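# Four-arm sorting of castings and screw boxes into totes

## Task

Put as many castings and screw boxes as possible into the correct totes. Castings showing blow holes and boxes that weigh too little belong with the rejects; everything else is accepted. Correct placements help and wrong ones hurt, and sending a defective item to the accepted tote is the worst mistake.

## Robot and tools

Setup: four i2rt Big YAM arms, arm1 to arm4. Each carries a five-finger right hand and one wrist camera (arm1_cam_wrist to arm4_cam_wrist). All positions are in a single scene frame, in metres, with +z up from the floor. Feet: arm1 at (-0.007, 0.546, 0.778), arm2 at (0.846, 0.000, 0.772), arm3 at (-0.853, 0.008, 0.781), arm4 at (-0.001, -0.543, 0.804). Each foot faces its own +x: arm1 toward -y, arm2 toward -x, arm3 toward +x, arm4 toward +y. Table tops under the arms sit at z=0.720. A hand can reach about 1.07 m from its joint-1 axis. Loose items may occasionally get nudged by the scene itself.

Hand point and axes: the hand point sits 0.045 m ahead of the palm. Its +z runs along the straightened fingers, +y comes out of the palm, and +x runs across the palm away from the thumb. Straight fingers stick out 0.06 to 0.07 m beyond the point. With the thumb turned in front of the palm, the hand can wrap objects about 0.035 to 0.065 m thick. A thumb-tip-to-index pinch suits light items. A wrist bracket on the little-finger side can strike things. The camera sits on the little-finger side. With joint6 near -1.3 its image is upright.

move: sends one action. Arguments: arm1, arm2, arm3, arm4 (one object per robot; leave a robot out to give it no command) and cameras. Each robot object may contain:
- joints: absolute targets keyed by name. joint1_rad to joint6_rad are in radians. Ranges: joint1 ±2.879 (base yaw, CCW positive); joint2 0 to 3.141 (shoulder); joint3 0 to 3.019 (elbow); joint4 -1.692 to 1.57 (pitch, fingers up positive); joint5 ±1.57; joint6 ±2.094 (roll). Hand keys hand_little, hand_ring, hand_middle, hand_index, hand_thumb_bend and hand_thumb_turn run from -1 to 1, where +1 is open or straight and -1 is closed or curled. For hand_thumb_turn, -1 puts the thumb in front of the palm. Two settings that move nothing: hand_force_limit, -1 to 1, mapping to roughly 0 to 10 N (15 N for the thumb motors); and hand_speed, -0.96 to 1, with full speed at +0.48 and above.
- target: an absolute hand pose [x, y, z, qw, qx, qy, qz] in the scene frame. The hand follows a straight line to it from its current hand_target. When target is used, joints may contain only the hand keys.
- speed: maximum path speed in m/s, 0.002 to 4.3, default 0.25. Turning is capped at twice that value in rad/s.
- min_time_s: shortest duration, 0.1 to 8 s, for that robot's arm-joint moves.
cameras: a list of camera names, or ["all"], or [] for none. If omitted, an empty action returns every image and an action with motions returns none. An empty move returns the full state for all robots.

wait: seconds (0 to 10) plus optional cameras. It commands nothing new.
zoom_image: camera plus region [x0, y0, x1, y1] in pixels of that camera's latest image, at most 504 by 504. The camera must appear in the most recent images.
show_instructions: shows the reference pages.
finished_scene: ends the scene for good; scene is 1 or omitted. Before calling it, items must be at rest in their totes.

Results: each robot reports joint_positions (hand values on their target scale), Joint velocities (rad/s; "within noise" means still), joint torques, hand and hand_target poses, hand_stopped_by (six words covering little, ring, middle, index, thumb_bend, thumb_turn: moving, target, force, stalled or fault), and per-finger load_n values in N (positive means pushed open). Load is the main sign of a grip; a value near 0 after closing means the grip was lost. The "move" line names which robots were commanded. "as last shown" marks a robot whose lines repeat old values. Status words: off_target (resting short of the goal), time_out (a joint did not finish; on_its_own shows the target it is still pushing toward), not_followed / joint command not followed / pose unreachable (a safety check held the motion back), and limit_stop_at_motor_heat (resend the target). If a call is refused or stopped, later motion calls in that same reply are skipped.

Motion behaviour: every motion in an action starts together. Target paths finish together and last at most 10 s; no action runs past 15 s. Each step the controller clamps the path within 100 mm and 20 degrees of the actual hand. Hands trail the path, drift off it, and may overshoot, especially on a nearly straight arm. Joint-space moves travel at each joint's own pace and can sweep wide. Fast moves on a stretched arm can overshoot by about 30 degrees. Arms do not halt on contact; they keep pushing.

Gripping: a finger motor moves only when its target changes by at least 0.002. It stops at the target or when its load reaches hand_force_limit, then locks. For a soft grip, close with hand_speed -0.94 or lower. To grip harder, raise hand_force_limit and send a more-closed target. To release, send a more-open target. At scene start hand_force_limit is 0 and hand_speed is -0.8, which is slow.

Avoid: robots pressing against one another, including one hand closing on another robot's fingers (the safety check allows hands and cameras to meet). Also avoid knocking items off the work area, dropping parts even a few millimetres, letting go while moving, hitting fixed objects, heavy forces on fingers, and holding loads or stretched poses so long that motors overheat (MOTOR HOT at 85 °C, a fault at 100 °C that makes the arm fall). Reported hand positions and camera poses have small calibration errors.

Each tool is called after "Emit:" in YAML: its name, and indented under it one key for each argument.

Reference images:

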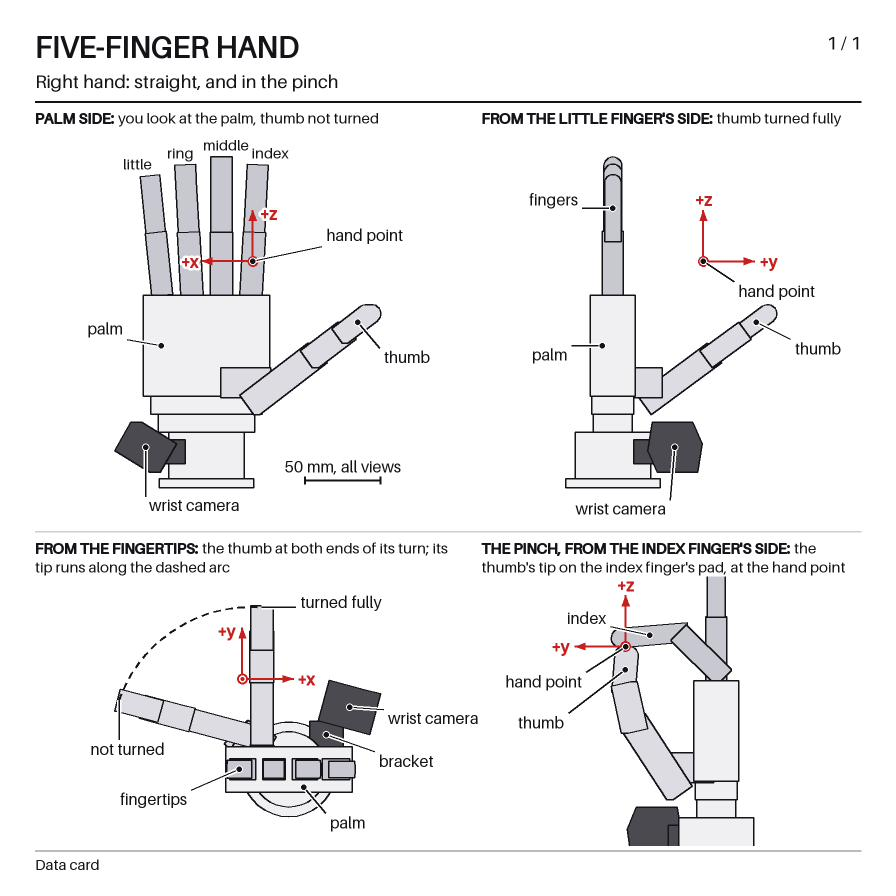

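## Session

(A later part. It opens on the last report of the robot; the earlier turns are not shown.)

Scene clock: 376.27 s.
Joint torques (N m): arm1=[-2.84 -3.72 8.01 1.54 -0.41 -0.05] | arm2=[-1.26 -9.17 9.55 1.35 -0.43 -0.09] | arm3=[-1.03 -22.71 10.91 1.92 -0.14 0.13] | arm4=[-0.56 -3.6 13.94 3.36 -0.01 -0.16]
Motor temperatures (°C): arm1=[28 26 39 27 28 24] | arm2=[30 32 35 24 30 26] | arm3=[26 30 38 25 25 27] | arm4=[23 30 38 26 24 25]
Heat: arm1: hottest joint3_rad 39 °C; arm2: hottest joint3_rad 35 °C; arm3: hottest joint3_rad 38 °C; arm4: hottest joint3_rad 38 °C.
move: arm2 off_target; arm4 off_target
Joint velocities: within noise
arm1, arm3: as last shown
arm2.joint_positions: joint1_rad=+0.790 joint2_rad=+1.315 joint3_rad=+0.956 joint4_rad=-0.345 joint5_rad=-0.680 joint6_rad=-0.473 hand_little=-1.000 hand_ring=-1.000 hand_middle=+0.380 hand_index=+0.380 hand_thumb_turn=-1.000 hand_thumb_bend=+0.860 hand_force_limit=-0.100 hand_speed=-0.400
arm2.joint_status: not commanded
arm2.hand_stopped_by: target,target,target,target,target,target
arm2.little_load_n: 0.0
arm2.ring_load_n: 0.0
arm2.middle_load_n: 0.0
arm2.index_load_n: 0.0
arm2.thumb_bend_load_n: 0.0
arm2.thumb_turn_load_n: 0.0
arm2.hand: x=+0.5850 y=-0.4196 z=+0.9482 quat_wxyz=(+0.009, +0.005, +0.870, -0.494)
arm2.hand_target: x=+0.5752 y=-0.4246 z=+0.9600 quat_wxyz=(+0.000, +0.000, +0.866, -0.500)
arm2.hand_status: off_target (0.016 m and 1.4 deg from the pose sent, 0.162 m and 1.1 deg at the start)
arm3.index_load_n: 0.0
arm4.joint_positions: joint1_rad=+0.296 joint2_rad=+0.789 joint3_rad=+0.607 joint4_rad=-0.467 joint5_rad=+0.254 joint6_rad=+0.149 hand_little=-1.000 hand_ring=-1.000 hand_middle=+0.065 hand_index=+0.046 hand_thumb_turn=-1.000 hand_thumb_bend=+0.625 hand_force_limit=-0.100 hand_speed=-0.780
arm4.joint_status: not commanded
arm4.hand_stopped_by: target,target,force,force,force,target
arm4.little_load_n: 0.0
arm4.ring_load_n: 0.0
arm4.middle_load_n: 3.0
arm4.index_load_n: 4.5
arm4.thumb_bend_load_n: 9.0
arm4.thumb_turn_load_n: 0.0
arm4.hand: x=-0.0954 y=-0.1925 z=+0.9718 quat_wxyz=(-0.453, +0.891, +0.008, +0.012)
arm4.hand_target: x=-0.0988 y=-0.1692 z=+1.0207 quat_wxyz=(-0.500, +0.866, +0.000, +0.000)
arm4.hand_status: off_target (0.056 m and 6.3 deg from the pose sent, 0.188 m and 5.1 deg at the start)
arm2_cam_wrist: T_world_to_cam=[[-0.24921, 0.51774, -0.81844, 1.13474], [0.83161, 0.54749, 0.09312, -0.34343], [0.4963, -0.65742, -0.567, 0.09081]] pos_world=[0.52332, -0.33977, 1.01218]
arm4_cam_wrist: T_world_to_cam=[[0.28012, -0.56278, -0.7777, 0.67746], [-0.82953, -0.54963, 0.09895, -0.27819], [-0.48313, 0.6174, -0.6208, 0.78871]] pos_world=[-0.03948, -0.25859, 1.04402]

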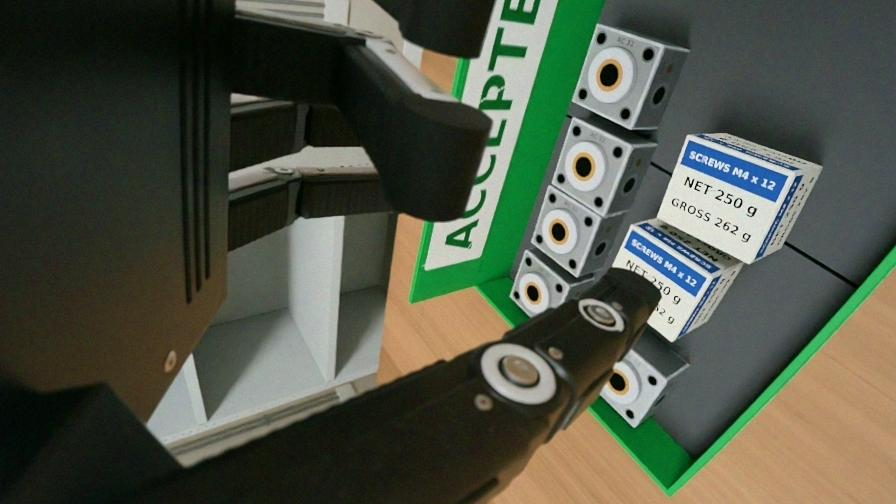

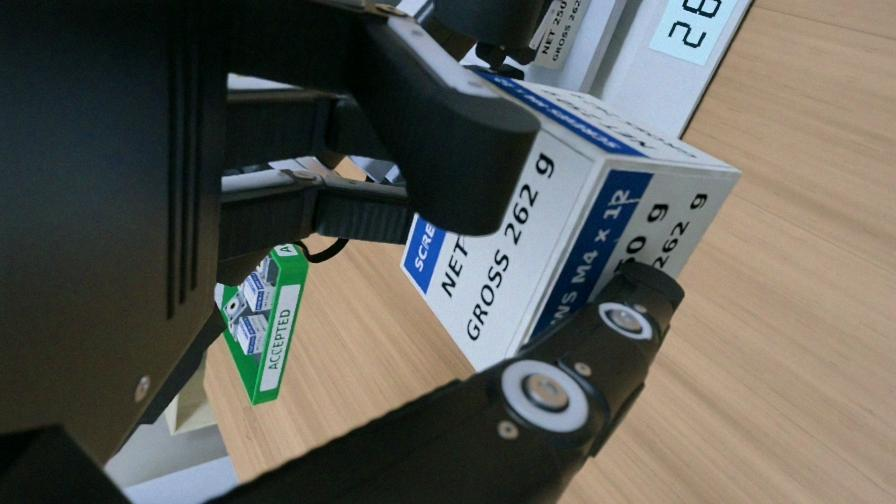

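Emit:
move:
  arm2: {"target": [0.28, 0.03, 0.98, 0.3536, -0.6124, -0.6124, 0.3536], "speed": 0.7, "joints": {"hand_index": 0.6, "hand_middle": 0.6, "hand_thumb_bend": 0.88, "hand_speed": 0.3}}
  arm3: {"target": [-0.028, 0.010, 0.95, 0.3536, -0.6124, 0.6124, -0.3536], "speed": 0.3}
  cameras: ["arm2_cam_wrist", "arm3_cam_wrist"]

Scene clock: 379.47 s.
Joint torques (N m): arm1=[-2.78 -3.66 7.99 1.55 -0.41 -0.04] | arm2=[-0.56 -9.29 10.7 2.4 0.09 0.03] | arm3=[-1.55 -23.41 15.54 0.57 -0.12 0.11] | arm4=[-0.67 -3.6 13.96 3.33 -0.01 -0.15]
Motor temperatures (°C): arm1=[28 26 40 27 28 24] | arm2=[30 32 35 24 30 26] | arm3=[26 30 38 25 25 27] | arm4=[23 30 38 26 24 25]
Heat: arm1: hottest joint3_rad 40 °C; arm2: hottest joint3_rad 35 °C; arm3: hottest joint3_rad 38 °C; arm4: hottest joint3_rad 38 °C.
move: arm2 off_target; arm3 off_target
Joint velocities: within noise
arm1, arm4: as last shown
arm2.joint_positions: joint1_rad=-0.127 joint2_rad=+1.331 joint3_rad=+0.983 joint4_rad=-0.220 joint5_rad=-0.137 joint6_rad=-0.074 hand_little=-1.000 hand_ring=-1.000 hand_middle=+0.600 hand_index=+0.600 hand_thumb_turn=-1.000 hand_thumb_bend=+0.880 hand_force_limit=-0.100 hand_speed=+0.300
arm2.joint_status: all done
arm2.hand_stopped_by: target,target,target,target,target,target
arm2.little_load_n: 0.0
arm2.ring_load_n: 0.0
arm2.middle_load_n: 0.0
arm2.index_load_n: 0.0
arm2.thumb_bend_load_n: 0.0
arm2.thumb_turn_load_n: 0.0
arm2.hand: x=+0.2983 y=+0.0294 z=+0.9588 quat_wxyz=(-0.339, +0.619, +0.621, -0.341)
arm2.hand_target: x=+0.2813 y=+0.0298 z=+0.9804 quat_wxyz=(-0.354, +0.612, +0.612, -0.354)
arm2.hand_status: off_target (0.028 m and 2.6 deg from the pose sent, 0.544 m and 90.0 deg at the start)
arm3.joint_positions: joint1_rad=-0.029 joint2_rad=+2.048 joint3_rad=+1.740 joint4_rad=-0.286 joint5_rad=-0.032 joint6_rad=-0.037 hand_little=-1.000 hand_ring=-1.000 hand_middle=+0.420 hand_index=+0.420 hand_thumb_turn=-1.000 hand_thumb_bend=+0.880 hand_force_limit=-0.100 hand_speed=-0.400
arm3.joint_status: not commanded
arm3.hand_stopped_by: target,target,target,target,target,target
arm3.little_load_n: 0.0
arm3.ring_load_n: 0.0
arm3.middle_load_n: 0.0
arm3.index_load_n: 0.0
arm3.thumb_bend_load_n: 0.0
arm3.thumb_turn_load_n: 0.0
arm3.hand: x=-0.0453 y=+0.0087 z=+0.9003 quat_wxyz=(-0.330, +0.628, -0.621, +0.333)
arm3.hand_target: x=-0.0306 y=+0.0099 z=+0.9504 quat_wxyz=(-0.354, +0.612, -0.612, +0.354)
arm3.hand_status: off_target (0.053 m and 4.1 deg from the pose sent, 0.124 m and 2.2 deg at the start)
arm4.middle_load_n: 3.5
arm4.thumb_bend_load_n: 9.5
arm4.hand: x=-0.0954 y=-0.1925 z=+0.9717 quat_wxyz=(-0.453, +0.891, +0.009, +0.012)
arm4.hand_target: x=-0.0988 y=-0.1692 z=+1.0207 quat_wxyz=(-0.500, +0.866, +0.000, +0.001)
arm2_cam_wrist: T_world_to_cam=[[0.54112, 0.26747, -0.79727, 0.59079], [0.54771, -0.8315, 0.09279, -0.22623], [-0.63812, -0.48689, -0.59644, 0.89588]] pos_world=[0.37589, 0.09007, 1.02635]
arm3_cam_wrist: T_world_to_cam=[[-0.51743, -0.21407, -0.82852, 0.72795], [-0.55638, 0.81978, 0.13567, -0.16025], [0.65015, 0.53117, -0.54328, 0.63165]] pos_world=[-0.12316, -0.04832, 0.96802]

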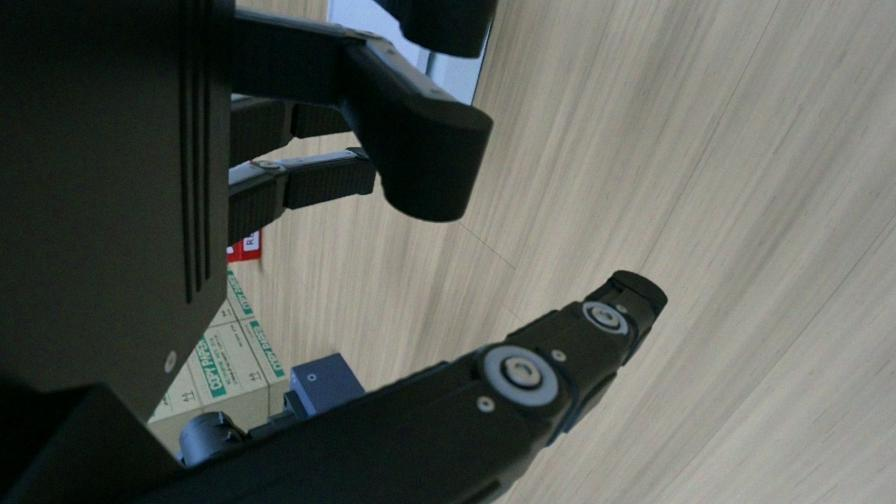

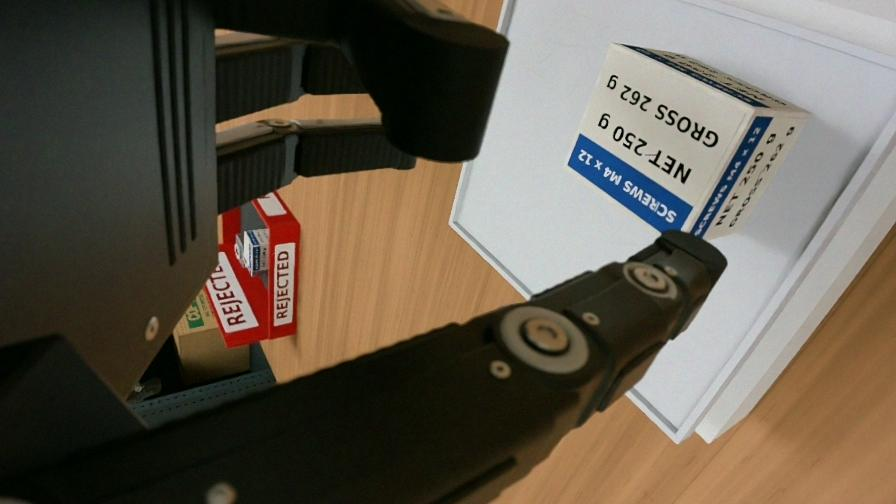

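Emit:
move:
  arm2: {"target": [-0.065, 0.006, 0.965, 0.3536, -0.6124, -0.6124, 0.3536], "speed": 0.5}
  arm3: {"target": [-0.36, 0.10, 1.0, 0.3536, -0.6124, 0.6124, -0.3536], "speed": 0.6}
  cameras: ["arm2_cam_wrist", "arm4_cam_wrist"]

Emit:
zoom_image:
  camera: "arm2_cam_wrist"
  region: [440, 0, 896, 400]

Scene clock: 382.03 s.
Joint torques (N m): arm1=[-2.84 -3.72 7.99 1.55 -0.4 -0.04] | arm2=[-0.62 -21.36 11.36 1.66 -0.03 0.05] | arm3=[-1.14 -7.94 10.48 0.7 0.03 0.14] | arm4=[-0.73 -3.6 13.94 3.33 -0.01 -0.16]
Motor temperatures (°C): arm1=[28 26 40 27 28 24] | arm2=[30 32 35 24 30 26] | arm3=[26 30 38 25 25 27] | arm4=[23 30 38 26 24 25]
Heat: arm1: hottest joint3_rad 40 °C; arm2: hottest joint3_rad 35 °C; arm3: hottest joint3_rad 38 °C; arm4: hottest joint3_rad 38 °C.
move: arm2 off_target; arm3 done
Joint velocities: within noise
arm1, arm4: as last shown
arm1.thumb_turn_load_n: -0.5
arm2.joint_positions: joint1_rad=-0.030 joint2_rad=+2.282 joint3_rad=+2.298 joint4_rad=-0.554 joint5_rad=-0.048 joint6_rad=-0.022 hand_little=-1.000 hand_ring=-1.000 hand_middle=+0.600 hand_index=+0.600 hand_thumb_turn=-1.000 hand_thumb_bend=+0.880 hand_force_limit=-0.100 hand_speed=+0.300
arm2.joint_status: not commanded
arm2.hand_stopped_by: target,target,target,target,target,target
arm2.little_load_n: 0.0
arm2.ring_load_n: 0.0
arm2.middle_load_n: 0.0
arm2.index_load_n: 0.0
arm2.thumb_bend_load_n: 0.0
arm2.thumb_turn_load_n: 0.0
arm2.hand: x=-0.0559 y=+0.0102 z=+0.9563 quat_wxyz=(-0.349, +0.616, +0.616, -0.345)
arm2.hand_target: x=-0.0642 y=+0.0061 z=+0.9647 quat_wxyz=(-0.354, +0.612, +0.612, -0.354)
arm2.hand_status: off_target (0.013 m and 1.2 deg from the pose sent, 0.364 m and 2.6 deg at the start; pose on its path clipped on 11 of 60 steps)
arm3.joint_positions: joint1_rad=+0.182 joint2_rad=+1.138 joint3_rad=+0.889 joint4_rad=-0.261 joint5_rad=+0.155 joint6_rad=+0.072 hand_little=-1.000 hand_ring=-1.000 hand_middle=+0.420 hand_index=+0.420 hand_thumb_turn=-1.000 hand_thumb_bend=+0.880 hand_force_limit=-0.100 hand_speed=-0.400
arm3.joint_status: not commanded
arm3.hand_stopped_by: target,target,target,target,target,target
arm3.little_load_n: 0.0
arm3.ring_load_n: 0.0
arm3.middle_load_n: 0.0
arm3.index_load_n: 0.0
arm3.thumb_bend_load_n: 0.0
arm3.thumb_turn_load_n: 0.0
arm3.hand: x=-0.3576 y=+0.0963 z=+1.0074 quat_wxyz=(-0.358, +0.610, -0.607, +0.362)
arm3.hand_target: x=-0.3601 y=+0.0999 z=+1.0001 quat_wxyz=(-0.354, +0.612, -0.612, +0.354)
arm3.hand_status: done (0.009 m and 1.2 deg from the pose sent, 0.342 m and 4.1 deg at the start)
arm2_cam_wrist: T_world_to_cam=[[0.52291, 0.26894, -0.80885, 0.79566], [0.54498, -0.83512, 0.07465, -0.03076], [-0.65541, -0.47984, -0.58326, 0.64527]] pos_world=[0.02362, 0.06996, 1.02222]
arm4_cam_wrist: T_world_to_cam=[[0.28086, -0.56265, -0.77753, 0.67735], [-0.82934, -0.55, 0.09843, -0.27774], [-0.48303, 0.61719, -0.6211, 0.78897]] pos_world=[-0.03948, -0.25859, 1.04402]

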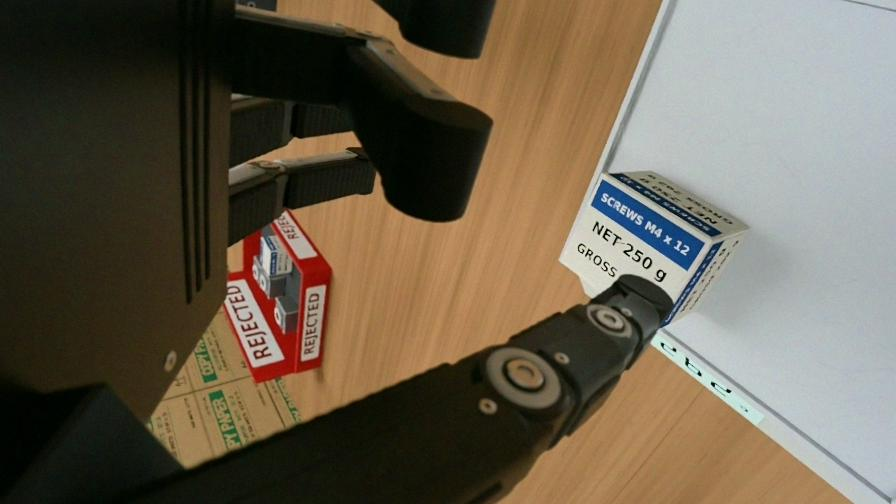

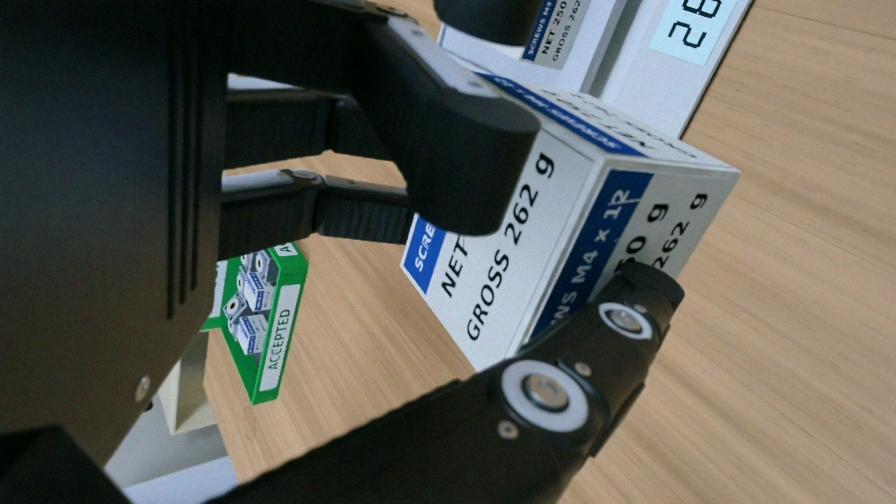

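Scaled by 1.105 from the camera's image (finer frame: 1280x720).

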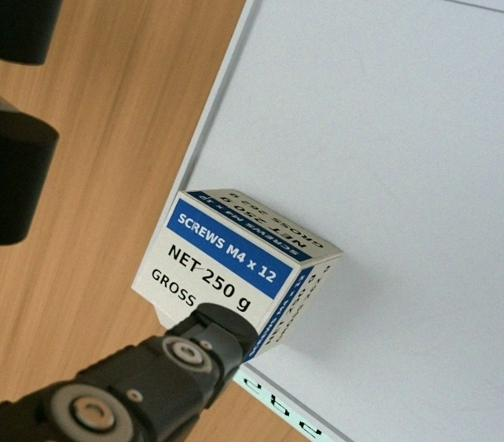

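Emit:
zoom_image:
  camera: "arm2_cam_wrist"
  region: [540, 150, 800, 450]

Scaled by 1.680 from the camera's image (finer frame: 1280x720).

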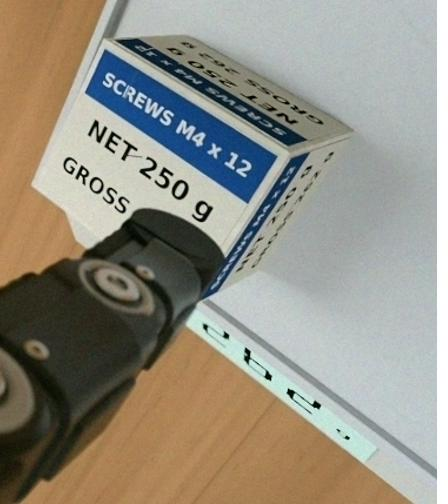

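Emit:
move:
  arm2: {"target": [-0.060, -0.018, 0.888, 0.3536, -0.6124, -0.6124, 0.3536], "speed": 0.25}
  cameras: ["arm2_cam_wrist"]

Emit:
zoom_image:
  camera: "arm2_cam_wrist"
  region: [440, 50, 800, 410]

Scene clock: 384.00 s.
Joint torques (N m): arm1=[-2.84 -3.66 8.01 1.54 -0.41 -0.05] | arm2=[-0.21 -22.48 8.61 2.61 0.12 0.09] | arm3=[-1.32 -8.18 10.33 0.64 0.01 0.19] | arm4=[-0.73 -3.66 13.96 3.36 -0.01 -0.16]
Motor temperatures (°C): arm1=[28 26 40 27 28 24] | arm2=[30 32 35 24 30 26] | arm3=[26 30 38 25 24 26] | arm4=[23 30 39 26 24 25]
Heat: arm1: hottest joint3_rad 40 °C; arm2: hottest joint3_rad 35 °C; arm3: hottest joint3_rad 38 °C; arm4: hottest joint3_rad 39 °C.
move: arm2 done
Joint velocities: within noise
arm1, arm3, arm4: as last shown
arm1.thumb_turn_load_n: 0.0
arm2.joint_positions: joint1_rad=+0.006 joint2_rad=+2.298 joint3_rad=+2.132 joint4_rad=-0.373 joint5_rad=-0.024 joint6_rad=-0.009 hand_little=-1.000 hand_ring=-1.000 hand_middle=+0.600 hand_index=+0.600 hand_thumb_turn=-1.000 hand_thumb_bend=+0.880 hand_force_limit=-0.100 hand_speed=+0.300
arm2.joint_status: not commanded
arm2.hand_stopped_by: target,target,target,target,target,target
arm2.little_load_n: 0.0
arm2.ring_load_n: 0.0
arm2.middle_load_n: 0.0
arm2.index_load_n: 0.0
arm2.thumb_bend_load_n: 0.0
arm2.thumb_turn_load_n: 0.0
arm2.hand: x=-0.0545 y=-0.0175 z=+0.8818 quat_wxyz=(-0.348, +0.613, +0.619, -0.346)
arm2.hand_target: x=-0.0598 y=-0.0180 z=+0.8881 quat_wxyz=(-0.354, +0.612, +0.612, -0.354)
arm2.hand_status: done (0.008 m and 1.3 deg from the pose sent, 0.074 m and 1.2 deg at the start)
arm2_cam_wrist: T_world_to_cam=[[0.52217, 0.27385, -0.80768, 0.74109], [0.55147, -0.83083, 0.07483, -0.04883], [-0.65056, -0.48449, -0.58485, 0.59111]] pos_world=[0.02451, 0.04287, 0.94793]

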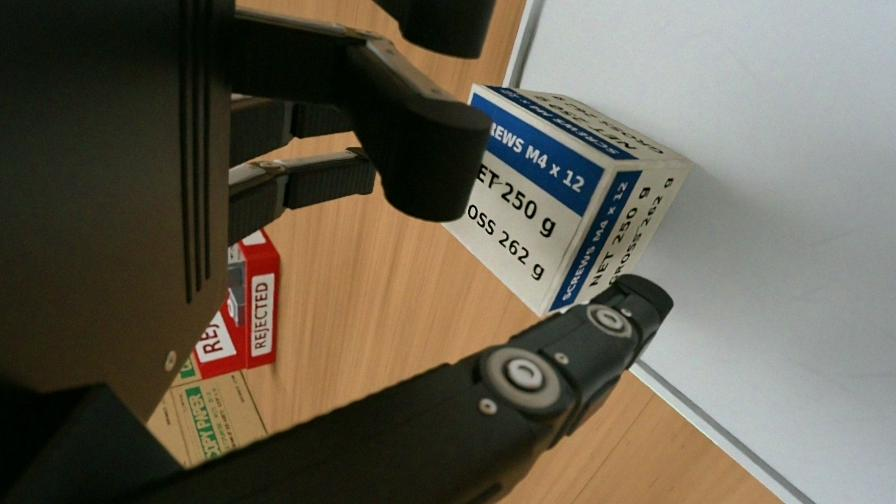

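Scaled by 1.400 from the camera's image (finer frame: 1280x720).

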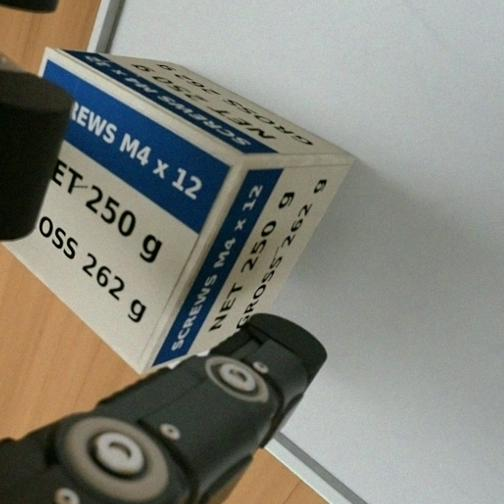

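Emit:
move:
  arm2: {"target": [-0.0622, -0.0222, 0.859, 0.3536, -0.6124, -0.6124, 0.3536], "speed": 0.15, "joints": {"hand_index": 0.0, "hand_middle": 0.0, "hand_thumb_bend": 0.2, "hand_speed": -0.78, "hand_force_limit": -0.1}}
  cameras: ["arm2_cam_wrist"]

Scene clock: 386.90 s.
Joint torques (N m): arm1=[-2.78 -3.66 7.99 1.54 -0.4 -0.05] | arm2=[-0.5 -21.6 7.99 2.61 0.14 0.06] | arm3=[-2.26 -7.88 10.4 0.54 0.04 0.11] | arm4=[-0.56 -3.66 13.96 3.36 0 -0.15]
Motor temperatures (°C): arm1=[28 26 40 27 28 24] | arm2=[30 32 35 24 30 26] | arm3=[26 30 38 25 24 26] | arm4=[23 30 39 26 24 25]
Heat: arm1: hottest joint3_rad 40 °C; arm2: hottest joint3_rad 35 °C; arm3: hottest joint3_rad 38 °C; arm4: hottest joint3_rad 39 °C.
move: arm2 off_target
Joint velocities: within noise
arm1, arm3, arm4: as last shown
arm1.middle_load_n: -0.5
arm2.joint_positions: joint1_rad=+0.006 joint2_rad=+2.311 joint3_rad=+2.110 joint4_rad=-0.318 joint5_rad=-0.019 joint6_rad=-0.004 hand_little=-1.000 hand_ring=-1.000 hand_middle=+0.135 hand_index=+0.115 hand_thumb_turn=-1.000 hand_thumb_bend=+0.644 hand_force_limit=-0.100 hand_speed=-0.780
arm2.joint_status: hand_middle off_target (ended at +0.135, target +0.000); hand_index off_target (ended at +0.115, target +0.000); hand_thumb_bend off_target (ended at +0.644, target +0.200); the others done
arm2.hand_stopped_by: target,target,force,force,force,target
arm2.little_load_n: 0.0
arm2.ring_load_n: 0.0
arm2.middle_load_n: 6.0
arm2.index_load_n: 7.0
arm2.thumb_bend_load_n: 9.5
arm2.thumb_turn_load_n: 0.0
arm2.hand: x=-0.0590 y=-0.0169 z=+0.8689 quat_wxyz=(-0.355, +0.612, +0.613, -0.352)
arm2.hand_target: x=-0.0619 y=-0.0221 z=+0.8591 quat_wxyz=(-0.354, +0.612, +0.612, -0.354)
arm2.hand_status: off_target (0.012 m and 0.3 deg from the pose sent, 0.025 m and 1.3 deg at the start)
arm2_cam_wrist: T_world_to_cam=[[0.50703, 0.26997, -0.81856, 0.74136], [0.54796, -0.83403, 0.06434, -0.036], [-0.66533, -0.48116, -0.57081, 0.56785]] pos_world=[0.02164, 0.04306, 0.9333]

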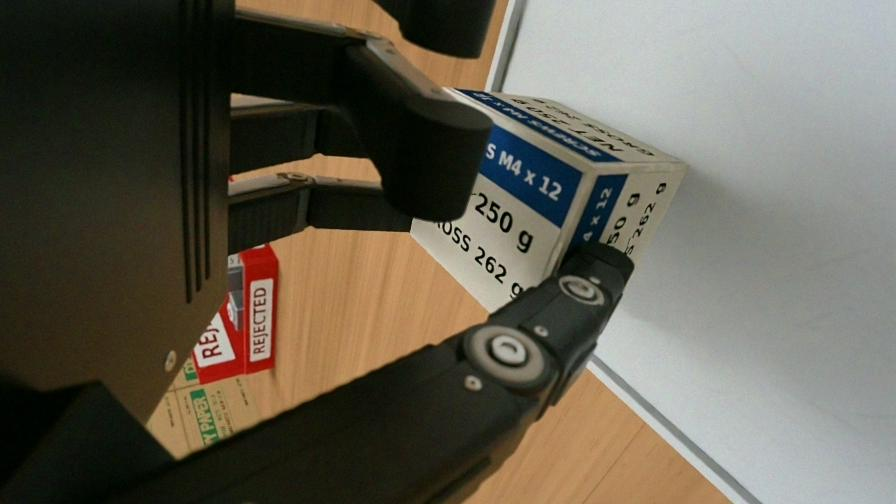

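Emit:
move:
  arm2: {"target": [-0.01, -0.01, 1.0, 0.3536, -0.6124, -0.6124, 0.3536], "speed": 0.4}
  cameras: ["arm2_cam_wrist"]

Scene clock: 388.43 s.
Joint torques (N m): arm1=[-2.84 -3.66 8.02 1.55 -0.4 -0.05] | arm2=[-1.55 -22.18 10.29 2.14 -0.07 -0.05] | arm3=[-0.97 -8.12 10.54 0.57 0.02 0.09] | arm4=[-0.79 -3.66 13.96 3.36 -0.01 -0.16]
Motor temperatures (°C): arm1=[28 26 40 27 28 24] | arm2=[30 32 35 24 30 26] | arm3=[26 30 38 25 24 26] | arm4=[23 30 39 26 24 25]
Heat: arm1: hottest joint3_rad 40 °C; arm2: hottest joint3_rad 35 °C; arm3: hottest joint3_rad 38 °C; arm4: hottest joint3_rad 39 °C.
move: arm2 off_target
Joint velocities: within noise
arm1.joint_positions: joint1_rad=+0.845 joint2_rad=+0.884 joint3_rad=+0.666 joint4_rad=-0.441 joint5_rad=-0.606 joint6_rad=-0.406 hand_little=-1.000 hand_ring=-1.000 hand_middle=+0.380 hand_index=+0.380 hand_thumb_turn=-1.000 hand_thumb_bend=+0.860 hand_force_limit=-0.100 hand_speed=-0.400
arm1.joint_status: not commanded
arm1.hand_stopped_by: target,target,target,target,target,target
arm1.little_load_n: 0.5
arm1.ring_load_n: 0.0
arm1.middle_load_n: -0.5
arm1.index_load_n: 0.0
arm1.thumb_bend_load_n: 0.0
arm1.thumb_turn_load_n: 0.0
arm1.hand: x=+0.3306 y=+0.4024 z=+0.9658 quat_wxyz=(-0.355, +0.611, -0.616, +0.348)
arm1.hand_target: x=+0.3300 y=+0.4000 z=+0.9699 quat_wxyz=(-0.353, +0.612, -0.612, +0.354)
arm1.hand_status: not commanded
arm2.joint_positions: joint1_rad=+0.000 joint2_rad=+2.107 joint3_rad=+2.038 joint4_rad=-0.504 joint5_rad=-0.031 joint6_rad=-0.004 hand_little=-1.000 hand_ring=-1.000 hand_middle=+0.135 hand_index=+0.115 hand_thumb_turn=-1.000 hand_thumb_bend=+0.644 hand_force_limit=-0.100 hand_speed=-0.780
arm2.joint_status: not commanded
arm2.hand_stopped_by: target,target,force,force,force,target
arm2.little_load_n: 0.0
arm2.ring_load_n: 0.0
arm2.middle_load_n: 5.5
arm2.index_load_n: 7.0
arm2.thumb_bend_load_n: 10.0
arm2.thumb_turn_load_n: 0.0
arm2.hand: x=-0.0022 y=-0.0166 z=+0.9661 quat_wxyz=(-0.335, +0.621, +0.622, -0.338)
arm2.hand_target: x=-0.0088 y=-0.0102 z=+0.9999 quat_wxyz=(-0.354, +0.612, +0.612, -0.353)
arm2.hand_status: off_target (0.035 m and 3.2 deg from the pose sent, 0.140 m and 0.3 deg at the start; pose on its path clipped on 7 of 41 steps)
arm3, arm4: as last shown
arm2_cam_wrist: T_world_to_cam=[[0.54955, 0.26607, -0.79196, 0.76628], [0.5469, -0.83117, 0.10026, -0.10774], [-0.63158, -0.48822, -0.60229, 0.69171]] pos_world=[0.07468, 0.04427, 1.03427]

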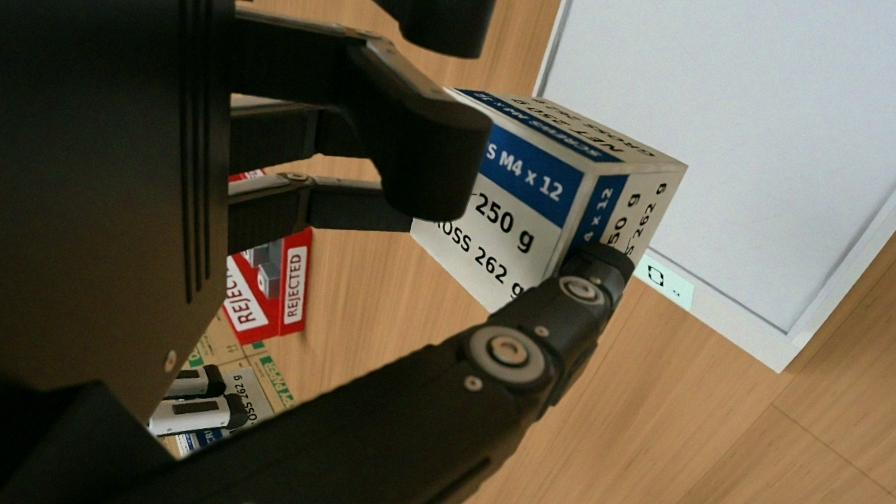

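Emit:
move:
  arm2: {"target": [0.42, -0.27, 1.0, 0.25, -0.433, -0.75, 0.433], "speed": 0.55}
  arm4: {"target": [-0.038, 0.008, 0.872, 0.5, -0.866, 0, 0], "speed": 0.4}
  cameras: ["arm2_cam_wrist", "arm4_cam_wrist"]

Scene clock: 390.50 s.
Joint torques (N m): arm1=[-2.84 -3.72 8.01 1.55 -0.41 -0.05] | arm2=[-1.85 -9.52 8.77 2.14 0.08 0.13] | arm3=[-0.85 -8.23 10.74 0.57 0 0.13] | arm4=[-0.56 -10.17 10.95 3.52 -0.17 -0.15]
Motor temperatures (°C): arm1=[28 26 40 27 28 24] | arm2=[30 32 35 24 29 26] | arm3=[26 30 37 25 24 26] | arm4=[23 30 39 26 24 25]
Heat: arm1: hottest joint3_rad 40 °C; arm2: hottest joint3_rad 35 °C; arm3: hottest joint3_rad 37 °C; arm4: hottest joint3_rad 39 °C.
move: arm2 off_target; arm4 off_target
Joint velocities: within noise
arm1, arm3: as last shown
arm1.little_load_n: 0.0
arm1.middle_load_n: 0.0
arm2.joint_positions: joint1_rad=+0.524 joint2_rad=+1.157 joint3_rad=+0.900 joint4_rad=-0.294 joint5_rad=-0.032 joint6_rad=-0.023 hand_little=-1.000 hand_ring=-1.000 hand_middle=+0.135 hand_index=+0.115 hand_thumb_turn=-1.000 hand_thumb_bend=+0.644 hand_force_limit=-0.100 hand_speed=-0.780
arm2.joint_status: not commanded
arm2.hand_stopped_by: target,target,force,force,force,target
arm2.little_load_n: 0.0
arm2.ring_load_n: 0.0
arm2.middle_load_n: 6.0
arm2.index_load_n: 6.5
arm2.thumb_bend_load_n: 10.5
arm2.thumb_turn_load_n: 0.0
arm2.hand: x=+0.4252 y=-0.2707 z=+0.9817 quat_wxyz=(-0.242, +0.430, +0.762, -0.419)
arm2.hand_target: x=+0.4202 y=-0.2699 z=+1.0000 quat_wxyz=(-0.250, +0.433, +0.750, -0.433)
arm2.hand_status: off_target (0.019 m and 2.4 deg from the pose sent, 0.494 m and 30.0 deg at the start; pose on its path clipped on 9 of 53 steps)
arm3.index_load_n: -0.5
arm4.joint_positions: joint1_rad=+0.025 joint2_rad=+1.503 joint3_rad=+0.703 joint4_rad=+0.173 joint5_rad=+0.022 joint6_rad=+0.013 hand_little=-1.000 hand_ring=-1.000 hand_middle=+0.065 hand_index=+0.046 hand_thumb_turn=-1.000 hand_thumb_bend=+0.625 hand_force_limit=-0.100 hand_speed=-0.780
arm4.joint_status: not commanded
arm4.hand_stopped_by: target,target,force,force,force,target
arm4.little_load_n: 0.0
arm4.ring_load_n: 0.5
arm4.middle_load_n: 3.5
arm4.index_load_n: 4.5
arm4.thumb_bend_load_n: 9.5
arm4.thumb_turn_load_n: 0.0
arm4.hand: x=-0.0402 y=-0.0312 z=+0.8335 quat_wxyz=(-0.452, +0.892, +0.000, +0.000)
arm4.hand_target: x=-0.0376 y=+0.0043 z=+0.8739 quat_wxyz=(-0.500, +0.866, +0.000, +0.000)
arm4.hand_status: off_target (0.055 m and 6.2 deg from the pose sent, 0.231 m and 6.4 deg at the start)
arm2_cam_wrist: T_world_to_cam=[[0.32059, 0.5099, -0.79826, 0.78098], [0.89615, -0.43625, 0.08125, -0.5772], [-0.30682, -0.74141, -0.5968, 0.63495]] pos_world=[0.4617, -0.17926, 1.04926]
arm4_cam_wrist: T_world_to_cam=[[0.25566, -0.56501, -0.78448, 0.64985], [-0.82873, -0.54594, 0.12312, -0.15016], [-0.49784, 0.61864, -0.60781, 0.61857]] pos_world=[0.01737, -0.09748, 0.90425]

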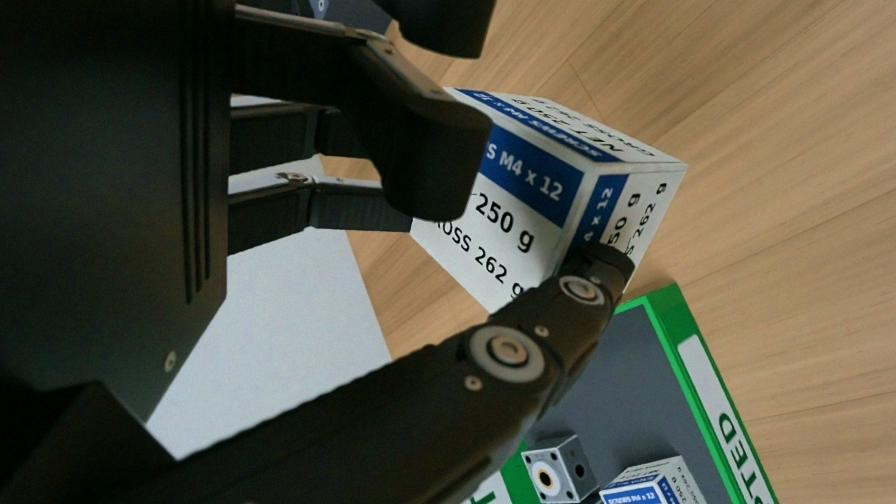

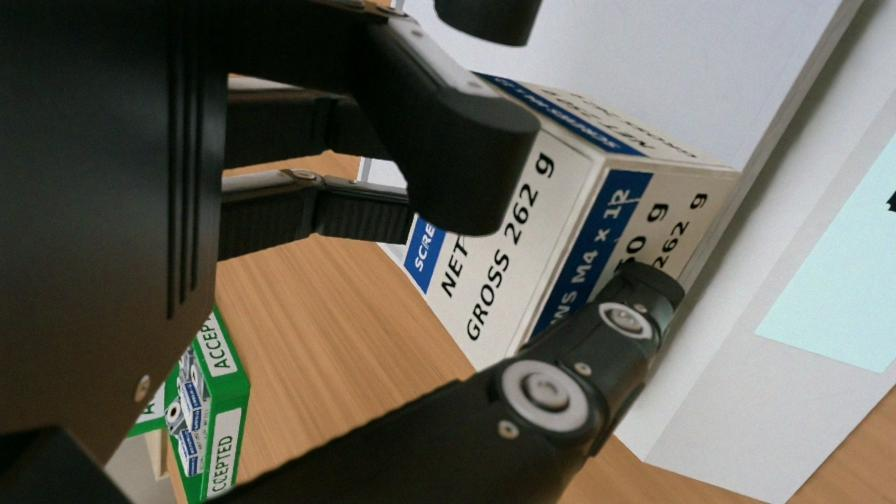

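Emit:
move:
  arm2: {"target": [0.530, -0.434, 0.862, 0, 0, -0.866, 0.5], "speed": 0.35}
  arm4: {"target": [-0.038, 0.026, 0.859, 0.5, -0.866, 0, 0], "speed": 0.12}
  cameras: ["arm2_cam_wrist", "arm4_cam_wrist"]

Scene clock: 393.20 s.
Joint torques (N m): arm1=[-2.84 -3.66 7.99 1.57 -0.41 -0.05] | arm2=[-0.56 -11.81 9.69 1.54 -0.7 -0.06] | arm3=[-1.03 -8.23 10.73 0.58 0.01 0.14] | arm4=[-0.5 -10.58 10.59 3.51 -0.17 -0.16]
Motor temperatures (°C): arm1=[28 25 40 27 28 24] | arm2=[30 32 35 24 30 26] | arm3=[26 30 37 25 24 26] | arm4=[23 30 39 26 24 25]
Heat: arm1: hottest joint3_rad 40 °C; arm2: hottest joint3_rad 35 °C; arm3: hottest joint3_rad 37 °C; arm4: hottest joint3_rad 39 °C.
move: arm2 off_target; arm4 off_target
Joint velocities: within noise
arm1, arm3: as last shown
arm2.joint_positions: joint1_rad=+0.729 joint2_rad=+1.553 joint3_rad=+0.896 joint4_rad=-0.110 joint5_rad=-0.715 joint6_rad=-0.524 hand_little=-1.000 hand_ring=-1.000 hand_middle=+0.135 hand_index=+0.115 hand_thumb_turn=-1.000 hand_thumb_bend=+0.644 hand_force_limit=-0.100 hand_speed=-0.780
arm2.joint_status: not commanded
arm2.hand_stopped_by: target,target,force,force,force,target
arm2.little_load_n: 0.0
arm2.ring_load_n: 0.0
arm2.middle_load_n: 6.0
arm2.index_load_n: 6.5
arm2.thumb_bend_load_n: 10.0
arm2.thumb_turn_load_n: -0.5
arm2.hand: x=+0.5456 y=-0.4180 z=+0.8391 quat_wxyz=(+0.015, +0.014, +0.875, -0.483)
arm2.hand_target: x=+0.5308 y=-0.4329 z=+0.8625 quat_wxyz=(+0.000, +0.000, +0.866, -0.500)
arm2.hand_status: off_target (0.032 m and 3.2 deg from the pose sent, 0.228 m and 59.2 deg at the start)
arm3.index_load_n: 0.0
arm4.joint_positions: joint1_rad=+0.025 joint2_rad=+1.570 joint3_rad=+0.743 joint4_rad=+0.208 joint5_rad=+0.021 joint6_rad=+0.012 hand_little=-1.000 hand_ring=-1.000 hand_middle=+0.065 hand_index=+0.046 hand_thumb_turn=-1.000 hand_thumb_bend=+0.625 hand_force_limit=-0.100 hand_speed=-0.780
arm4.joint_status: not commanded
arm4.hand_stopped_by: target,target,force,force,force,target
arm4.little_load_n: 0.0
arm4.ring_load_n: 0.0
arm4.middle_load_n: 3.5
arm4.index_load_n: 4.5
arm4.thumb_bend_load_n: 9.5
arm4.thumb_turn_load_n: 0.0
arm4.hand: x=-0.0408 y=-0.0120 z=+0.8236 quat_wxyz=(-0.455, +0.890, +0.000, +0.000)
arm4.hand_target: x=-0.0376 y=+0.0226 z=+0.8609 quat_wxyz=(-0.500, +0.866, +0.000, +0.000)
arm4.hand_status: off_target (0.052 m and 5.8 deg from the pose sent, 0.063 m and 6.2 deg at the start)
arm2_cam_wrist: T_world_to_cam=[[-0.22914, 0.53967, -0.81009, 1.02603], [0.83442, 0.53745, 0.12201, -0.3313], [0.50123, -0.648, -0.57347, 0.05613]] pos_world=[0.48341, -0.33928, 0.90379]
arm4_cam_wrist: T_world_to_cam=[[0.25621, -0.55968, -0.78811, 0.65611], [-0.82821, -0.54751, 0.11958, -0.13598], [-0.49842, 0.62208, -0.60381, 0.59708]] pos_world=[0.01687, -0.07867, 0.89387]

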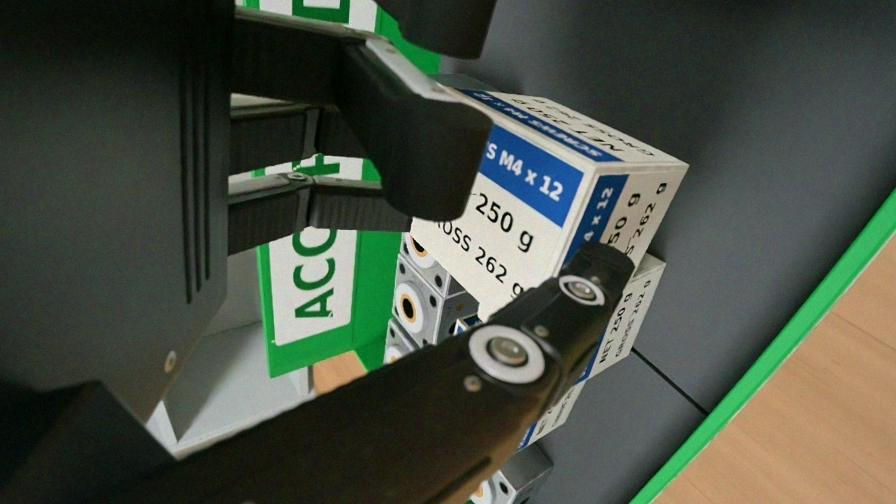

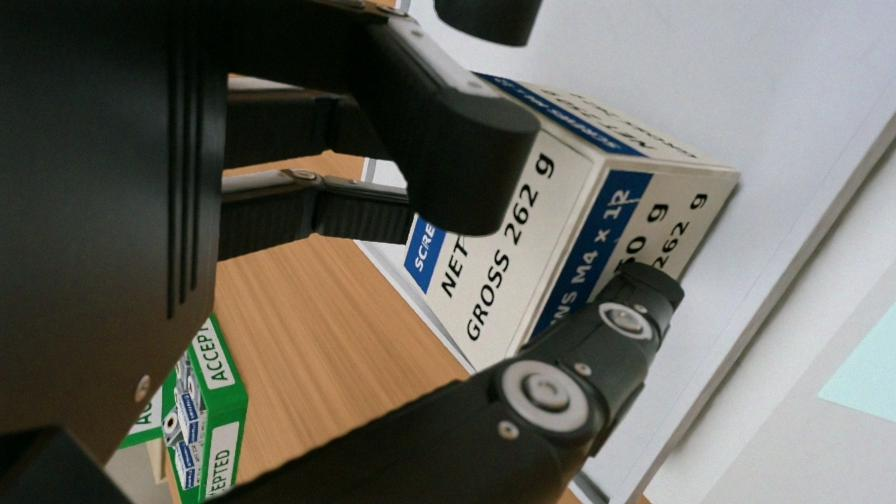

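Emit:
move:
  arm2: {"target": [0.526, -0.436, 0.825, 0, 0, -0.866, 0.5], "speed": 0.12}
  arm4: {"target": [-0.038, 0.026, 0.851, 0.5, -0.866, 0, 0], "speed": 0.12, "joints": {"hand_index": 0.42, "hand_middle": 0.42, "hand_thumb_bend": 0.88, "hand_speed": -0.4}}
  cameras: ["arm2_cam_wrist", "arm4_cam_wrist"]

Scene clock: 394.57 s.
Joint torques (N m): arm1=[-2.78 -3.66 8.01 1.55 -0.41 -0.05] | arm2=[-0.79 -12.69 7.5 2.47 -0.71 -0.03] | arm3=[-0.91 -7.77 10.54 0.75 0.03 0.11] | arm4=[-0.62 -9.99 9.46 3.12 -0.17 -0.15]
Motor temperatures (°C): arm1=[28 25 40 27 28 24] | arm2=[30 32 35 24 30 26] | arm3=[26 30 37 25 24 26] | arm4=[23 30 39 26 24 25]
Heat: arm1: hottest joint3_rad 40 °C; arm2: hottest joint3_rad 35 °C; arm3: hottest joint3_rad 37 °C; arm4: hottest joint3_rad 39 °C.
move: arm2 off_target; arm4 off_target
Joint velocities: within noise
arm1, arm3: as last shown
arm2.joint_positions: joint1_rad=+0.729 joint2_rad=+1.634 joint3_rad=+0.896 joint4_rad=-0.030 joint5_rad=-0.717 joint6_rad=-0.527 hand_little=-1.000 hand_ring=-1.000 hand_middle=+0.135 hand_index=+0.115 hand_thumb_turn=-1.000 hand_thumb_bend=+0.644 hand_force_limit=-0.100 hand_speed=-0.780
arm2.joint_status: not commanded
arm2.hand_stopped_by: target,target,force,force,force,target
arm2.little_load_n: 0.0
arm2.ring_load_n: 0.0
arm2.middle_load_n: 6.0
arm2.index_load_n: 6.5
arm2.thumb_bend_load_n: 10.5
arm2.thumb_turn_load_n: 0.0
arm2.hand: x=+0.5379 y=-0.4245 z=+0.8089 quat_wxyz=(+0.015, +0.013, +0.875, -0.483)
arm2.hand_target: x=+0.5264 y=-0.4354 z=+0.8254 quat_wxyz=(+0.000, +0.000, +0.866, -0.500)
arm2.hand_status: off_target (0.023 m and 3.2 deg from the pose sent, 0.030 m and 3.2 deg at the start)
arm4.joint_positions: joint1_rad=+0.025 joint2_rad=+1.582 joint3_rad=+0.754 joint4_rad=+0.245 joint5_rad=+0.021 joint6_rad=+0.011 hand_little=-1.000 hand_ring=-1.000 hand_middle=+0.420 hand_index=+0.420 hand_thumb_turn=-1.000 hand_thumb_bend=+0.880 hand_force_limit=-0.100 hand_speed=-0.400
arm4.joint_status: all done
arm4.hand_stopped_by: target,target,target,target,target,target
arm4.little_load_n: 0.0
arm4.ring_load_n: 0.0
arm4.middle_load_n: 0.0
arm4.index_load_n: 0.0
arm4.thumb_bend_load_n: 0.0
arm4.thumb_turn_load_n: 0.0
arm4.hand: x=-0.0412 y=-0.0003 z=+0.8292 quat_wxyz=(-0.471, +0.882, +0.000, -0.001)
arm4.hand_target: x=-0.0377 y=+0.0243 z=+0.8519 quat_wxyz=(-0.500, +0.866, +0.000, +0.000)
arm4.hand_status: off_target (0.034 m and 3.7 deg from the pose sent, 0.047 m and 5.9 deg at the start)
arm2_cam_wrist: T_world_to_cam=[[-0.23116, 0.53909, -0.8099, 1.00393], [0.83305, 0.5397, 0.12147, -0.31565], [0.50259, -0.64661, -0.57385, 0.03862]] pos_world=[0.47561, -0.34589, 0.87359]
arm4_cam_wrist: T_world_to_cam=[[0.25573, -0.53032, -0.80831, 0.68392], [-0.82787, -0.5519, 0.10017, -0.11449], [-0.49923, 0.64356, -0.58017, 0.57339]] pos_world=[0.01657, -0.0695, 0.89695]

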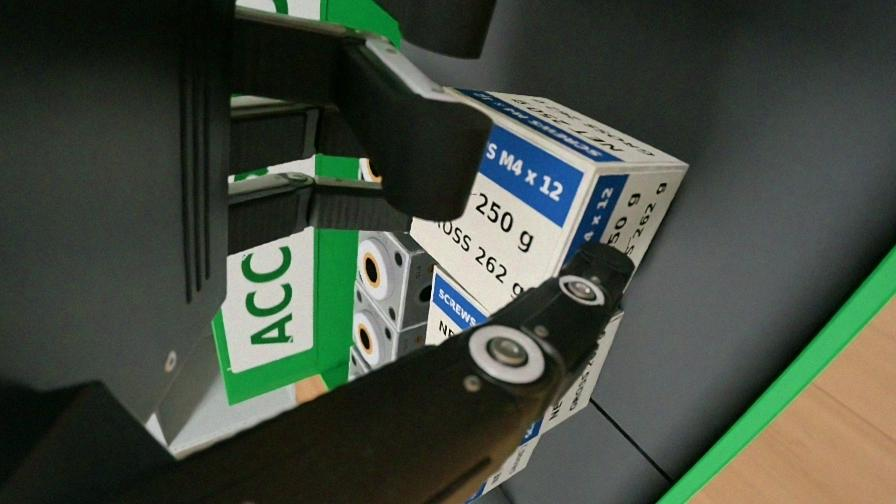

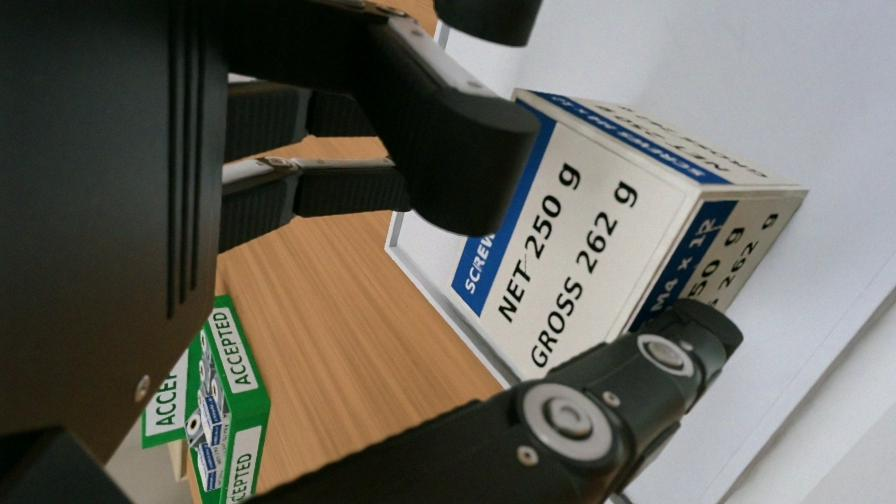

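Emit:
move:
  arm2: {"target": [0.526, -0.436, 0.8135, 0, 0, -0.866, 0.5], "speed": 0.08}
  arm4: {"target": [-0.037, -0.108, 0.948, 0.5, -0.866, 0, 0], "speed": 0.35}
  cameras: ["arm2_cam_wrist", "arm4_cam_wrist"]

Emit:
zoom_image:
  camera: "arm4_cam_wrist"
  region: [696, 60, 896, 360]

Scene clock: 396.90 s.
Joint torques (N m): arm1=[-2.84 -3.72 7.99 1.52 -0.4 -0.05] | arm2=[-0.67 -12.51 6.76 2.5 -0.69 -0.04] | arm3=[-0.79 -8.35 10.56 0.38 0.01 0.09] | arm4=[-0.21 -4.78 7.8 1.81 -0.01 -0.11]
Motor temperatures (°C): arm1=[28 25 40 27 28 24] | arm2=[30 32 35 24 30 26] | arm3=[26 29 37 25 24 26] | arm4=[23 30 39 26 24 25]
Heat: arm1: hottest joint3_rad 40 °C; arm2: hottest joint3_rad 35 °C; arm3: hottest joint3_rad 37 °C; arm4: hottest joint3_rad 39 °C.
move: arm2 off_target; arm4 done
Joint velocities: within noise
arm1, arm3: as last shown
arm2.joint_positions: joint1_rad=+0.729 joint2_rad=+1.652 joint3_rad=+0.896 joint4_rad=+0.003 joint5_rad=-0.717 joint6_rad=-0.527 hand_little=-1.000 hand_ring=-1.000 hand_middle=+0.135 hand_index=+0.115 hand_thumb_turn=-1.000 hand_thumb_bend=+0.644 hand_force_limit=-0.100 hand_speed=-0.780
arm2.joint_status: not commanded
arm2.hand_stopped_by: target,target,force,force,force,target
arm2.little_load_n: 0.0
arm2.ring_load_n: 0.0
arm2.middle_load_n: 5.5
arm2.index_load_n: 6.5
arm2.thumb_bend_load_n: 10.5
arm2.thumb_turn_load_n: 0.0
arm2.hand: x=+0.5341 y=-0.4277 z=+0.8036 quat_wxyz=(+0.010, +0.010, +0.873, -0.487)
arm2.hand_target: x=+0.5261 y=-0.4357 z=+0.8138 quat_wxyz=(+0.000, +0.000, +0.866, -0.500)
arm2.hand_status: off_target (0.015 m and 2.3 deg from the pose sent, 0.017 m and 3.2 deg at the start)
arm4.joint_positions: joint1_rad=+0.025 joint2_rad=+1.020 joint3_rad=+0.601 joint4_rad=-0.082 joint5_rad=+0.021 joint6_rad=+0.011 hand_little=-1.000 hand_ring=-1.000 hand_middle=+0.420 hand_index=+0.420 hand_thumb_turn=-1.000 hand_thumb_bend=+0.880 hand_force_limit=-0.100 hand_speed=-0.400
arm4.joint_status: not commanded
arm4.hand_stopped_by: target,target,target,target,target,target
arm4.little_load_n: 0.0
arm4.ring_load_n: 0.0
arm4.middle_load_n: 0.0
arm4.index_load_n: 0.0
arm4.thumb_bend_load_n: 0.0
arm4.thumb_turn_load_n: 0.0
arm4.hand: x=-0.0382 y=-0.1059 z=+0.9526 quat_wxyz=(-0.507, +0.862, +0.000, -0.001)
arm4.hand_target: x=-0.0369 y=-0.1080 z=+0.9480 quat_wxyz=(-0.500, +0.866, +0.000, +0.000)
arm4.hand_status: done (0.005 m and 1.0 deg from the pose sent, 0.160 m and 3.7 deg at the start)
arm2_cam_wrist: T_world_to_cam=[[-0.24022, 0.5315, -0.81228, 1.00403], [0.83429, 0.54081, 0.10714, -0.29879], [0.49624, -0.65195, -0.57334, 0.03616]] pos_world=[0.47252, -0.34848, 0.86829]
arm4_cam_wrist: T_world_to_cam=[[0.25398, -0.46236, -0.84954, 0.77334], [-0.82781, -0.55817, 0.0563, -0.1415], [-0.50022, 0.68896, -0.52451, 0.66613]] pos_world=[0.01966, -0.18036, 1.01435]

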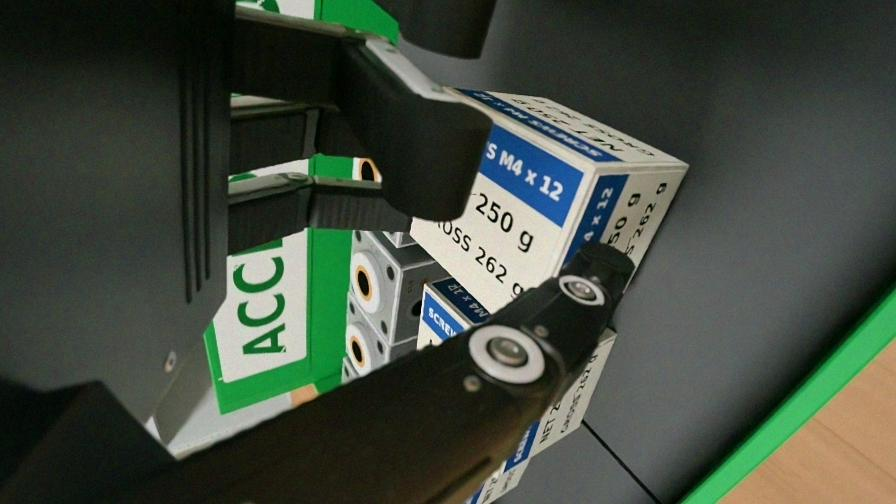

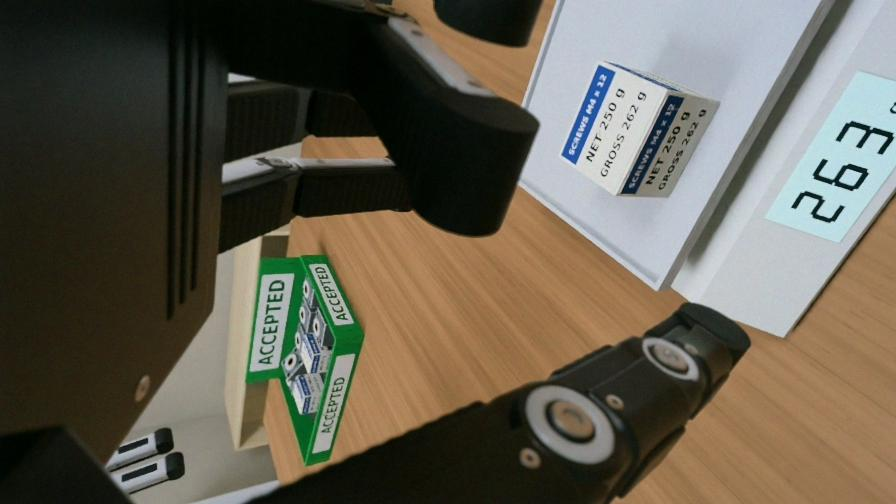

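Scaled by 1.680 from the camera's image (finer frame: 1280x720).

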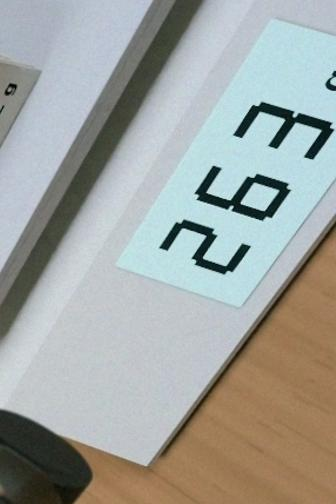

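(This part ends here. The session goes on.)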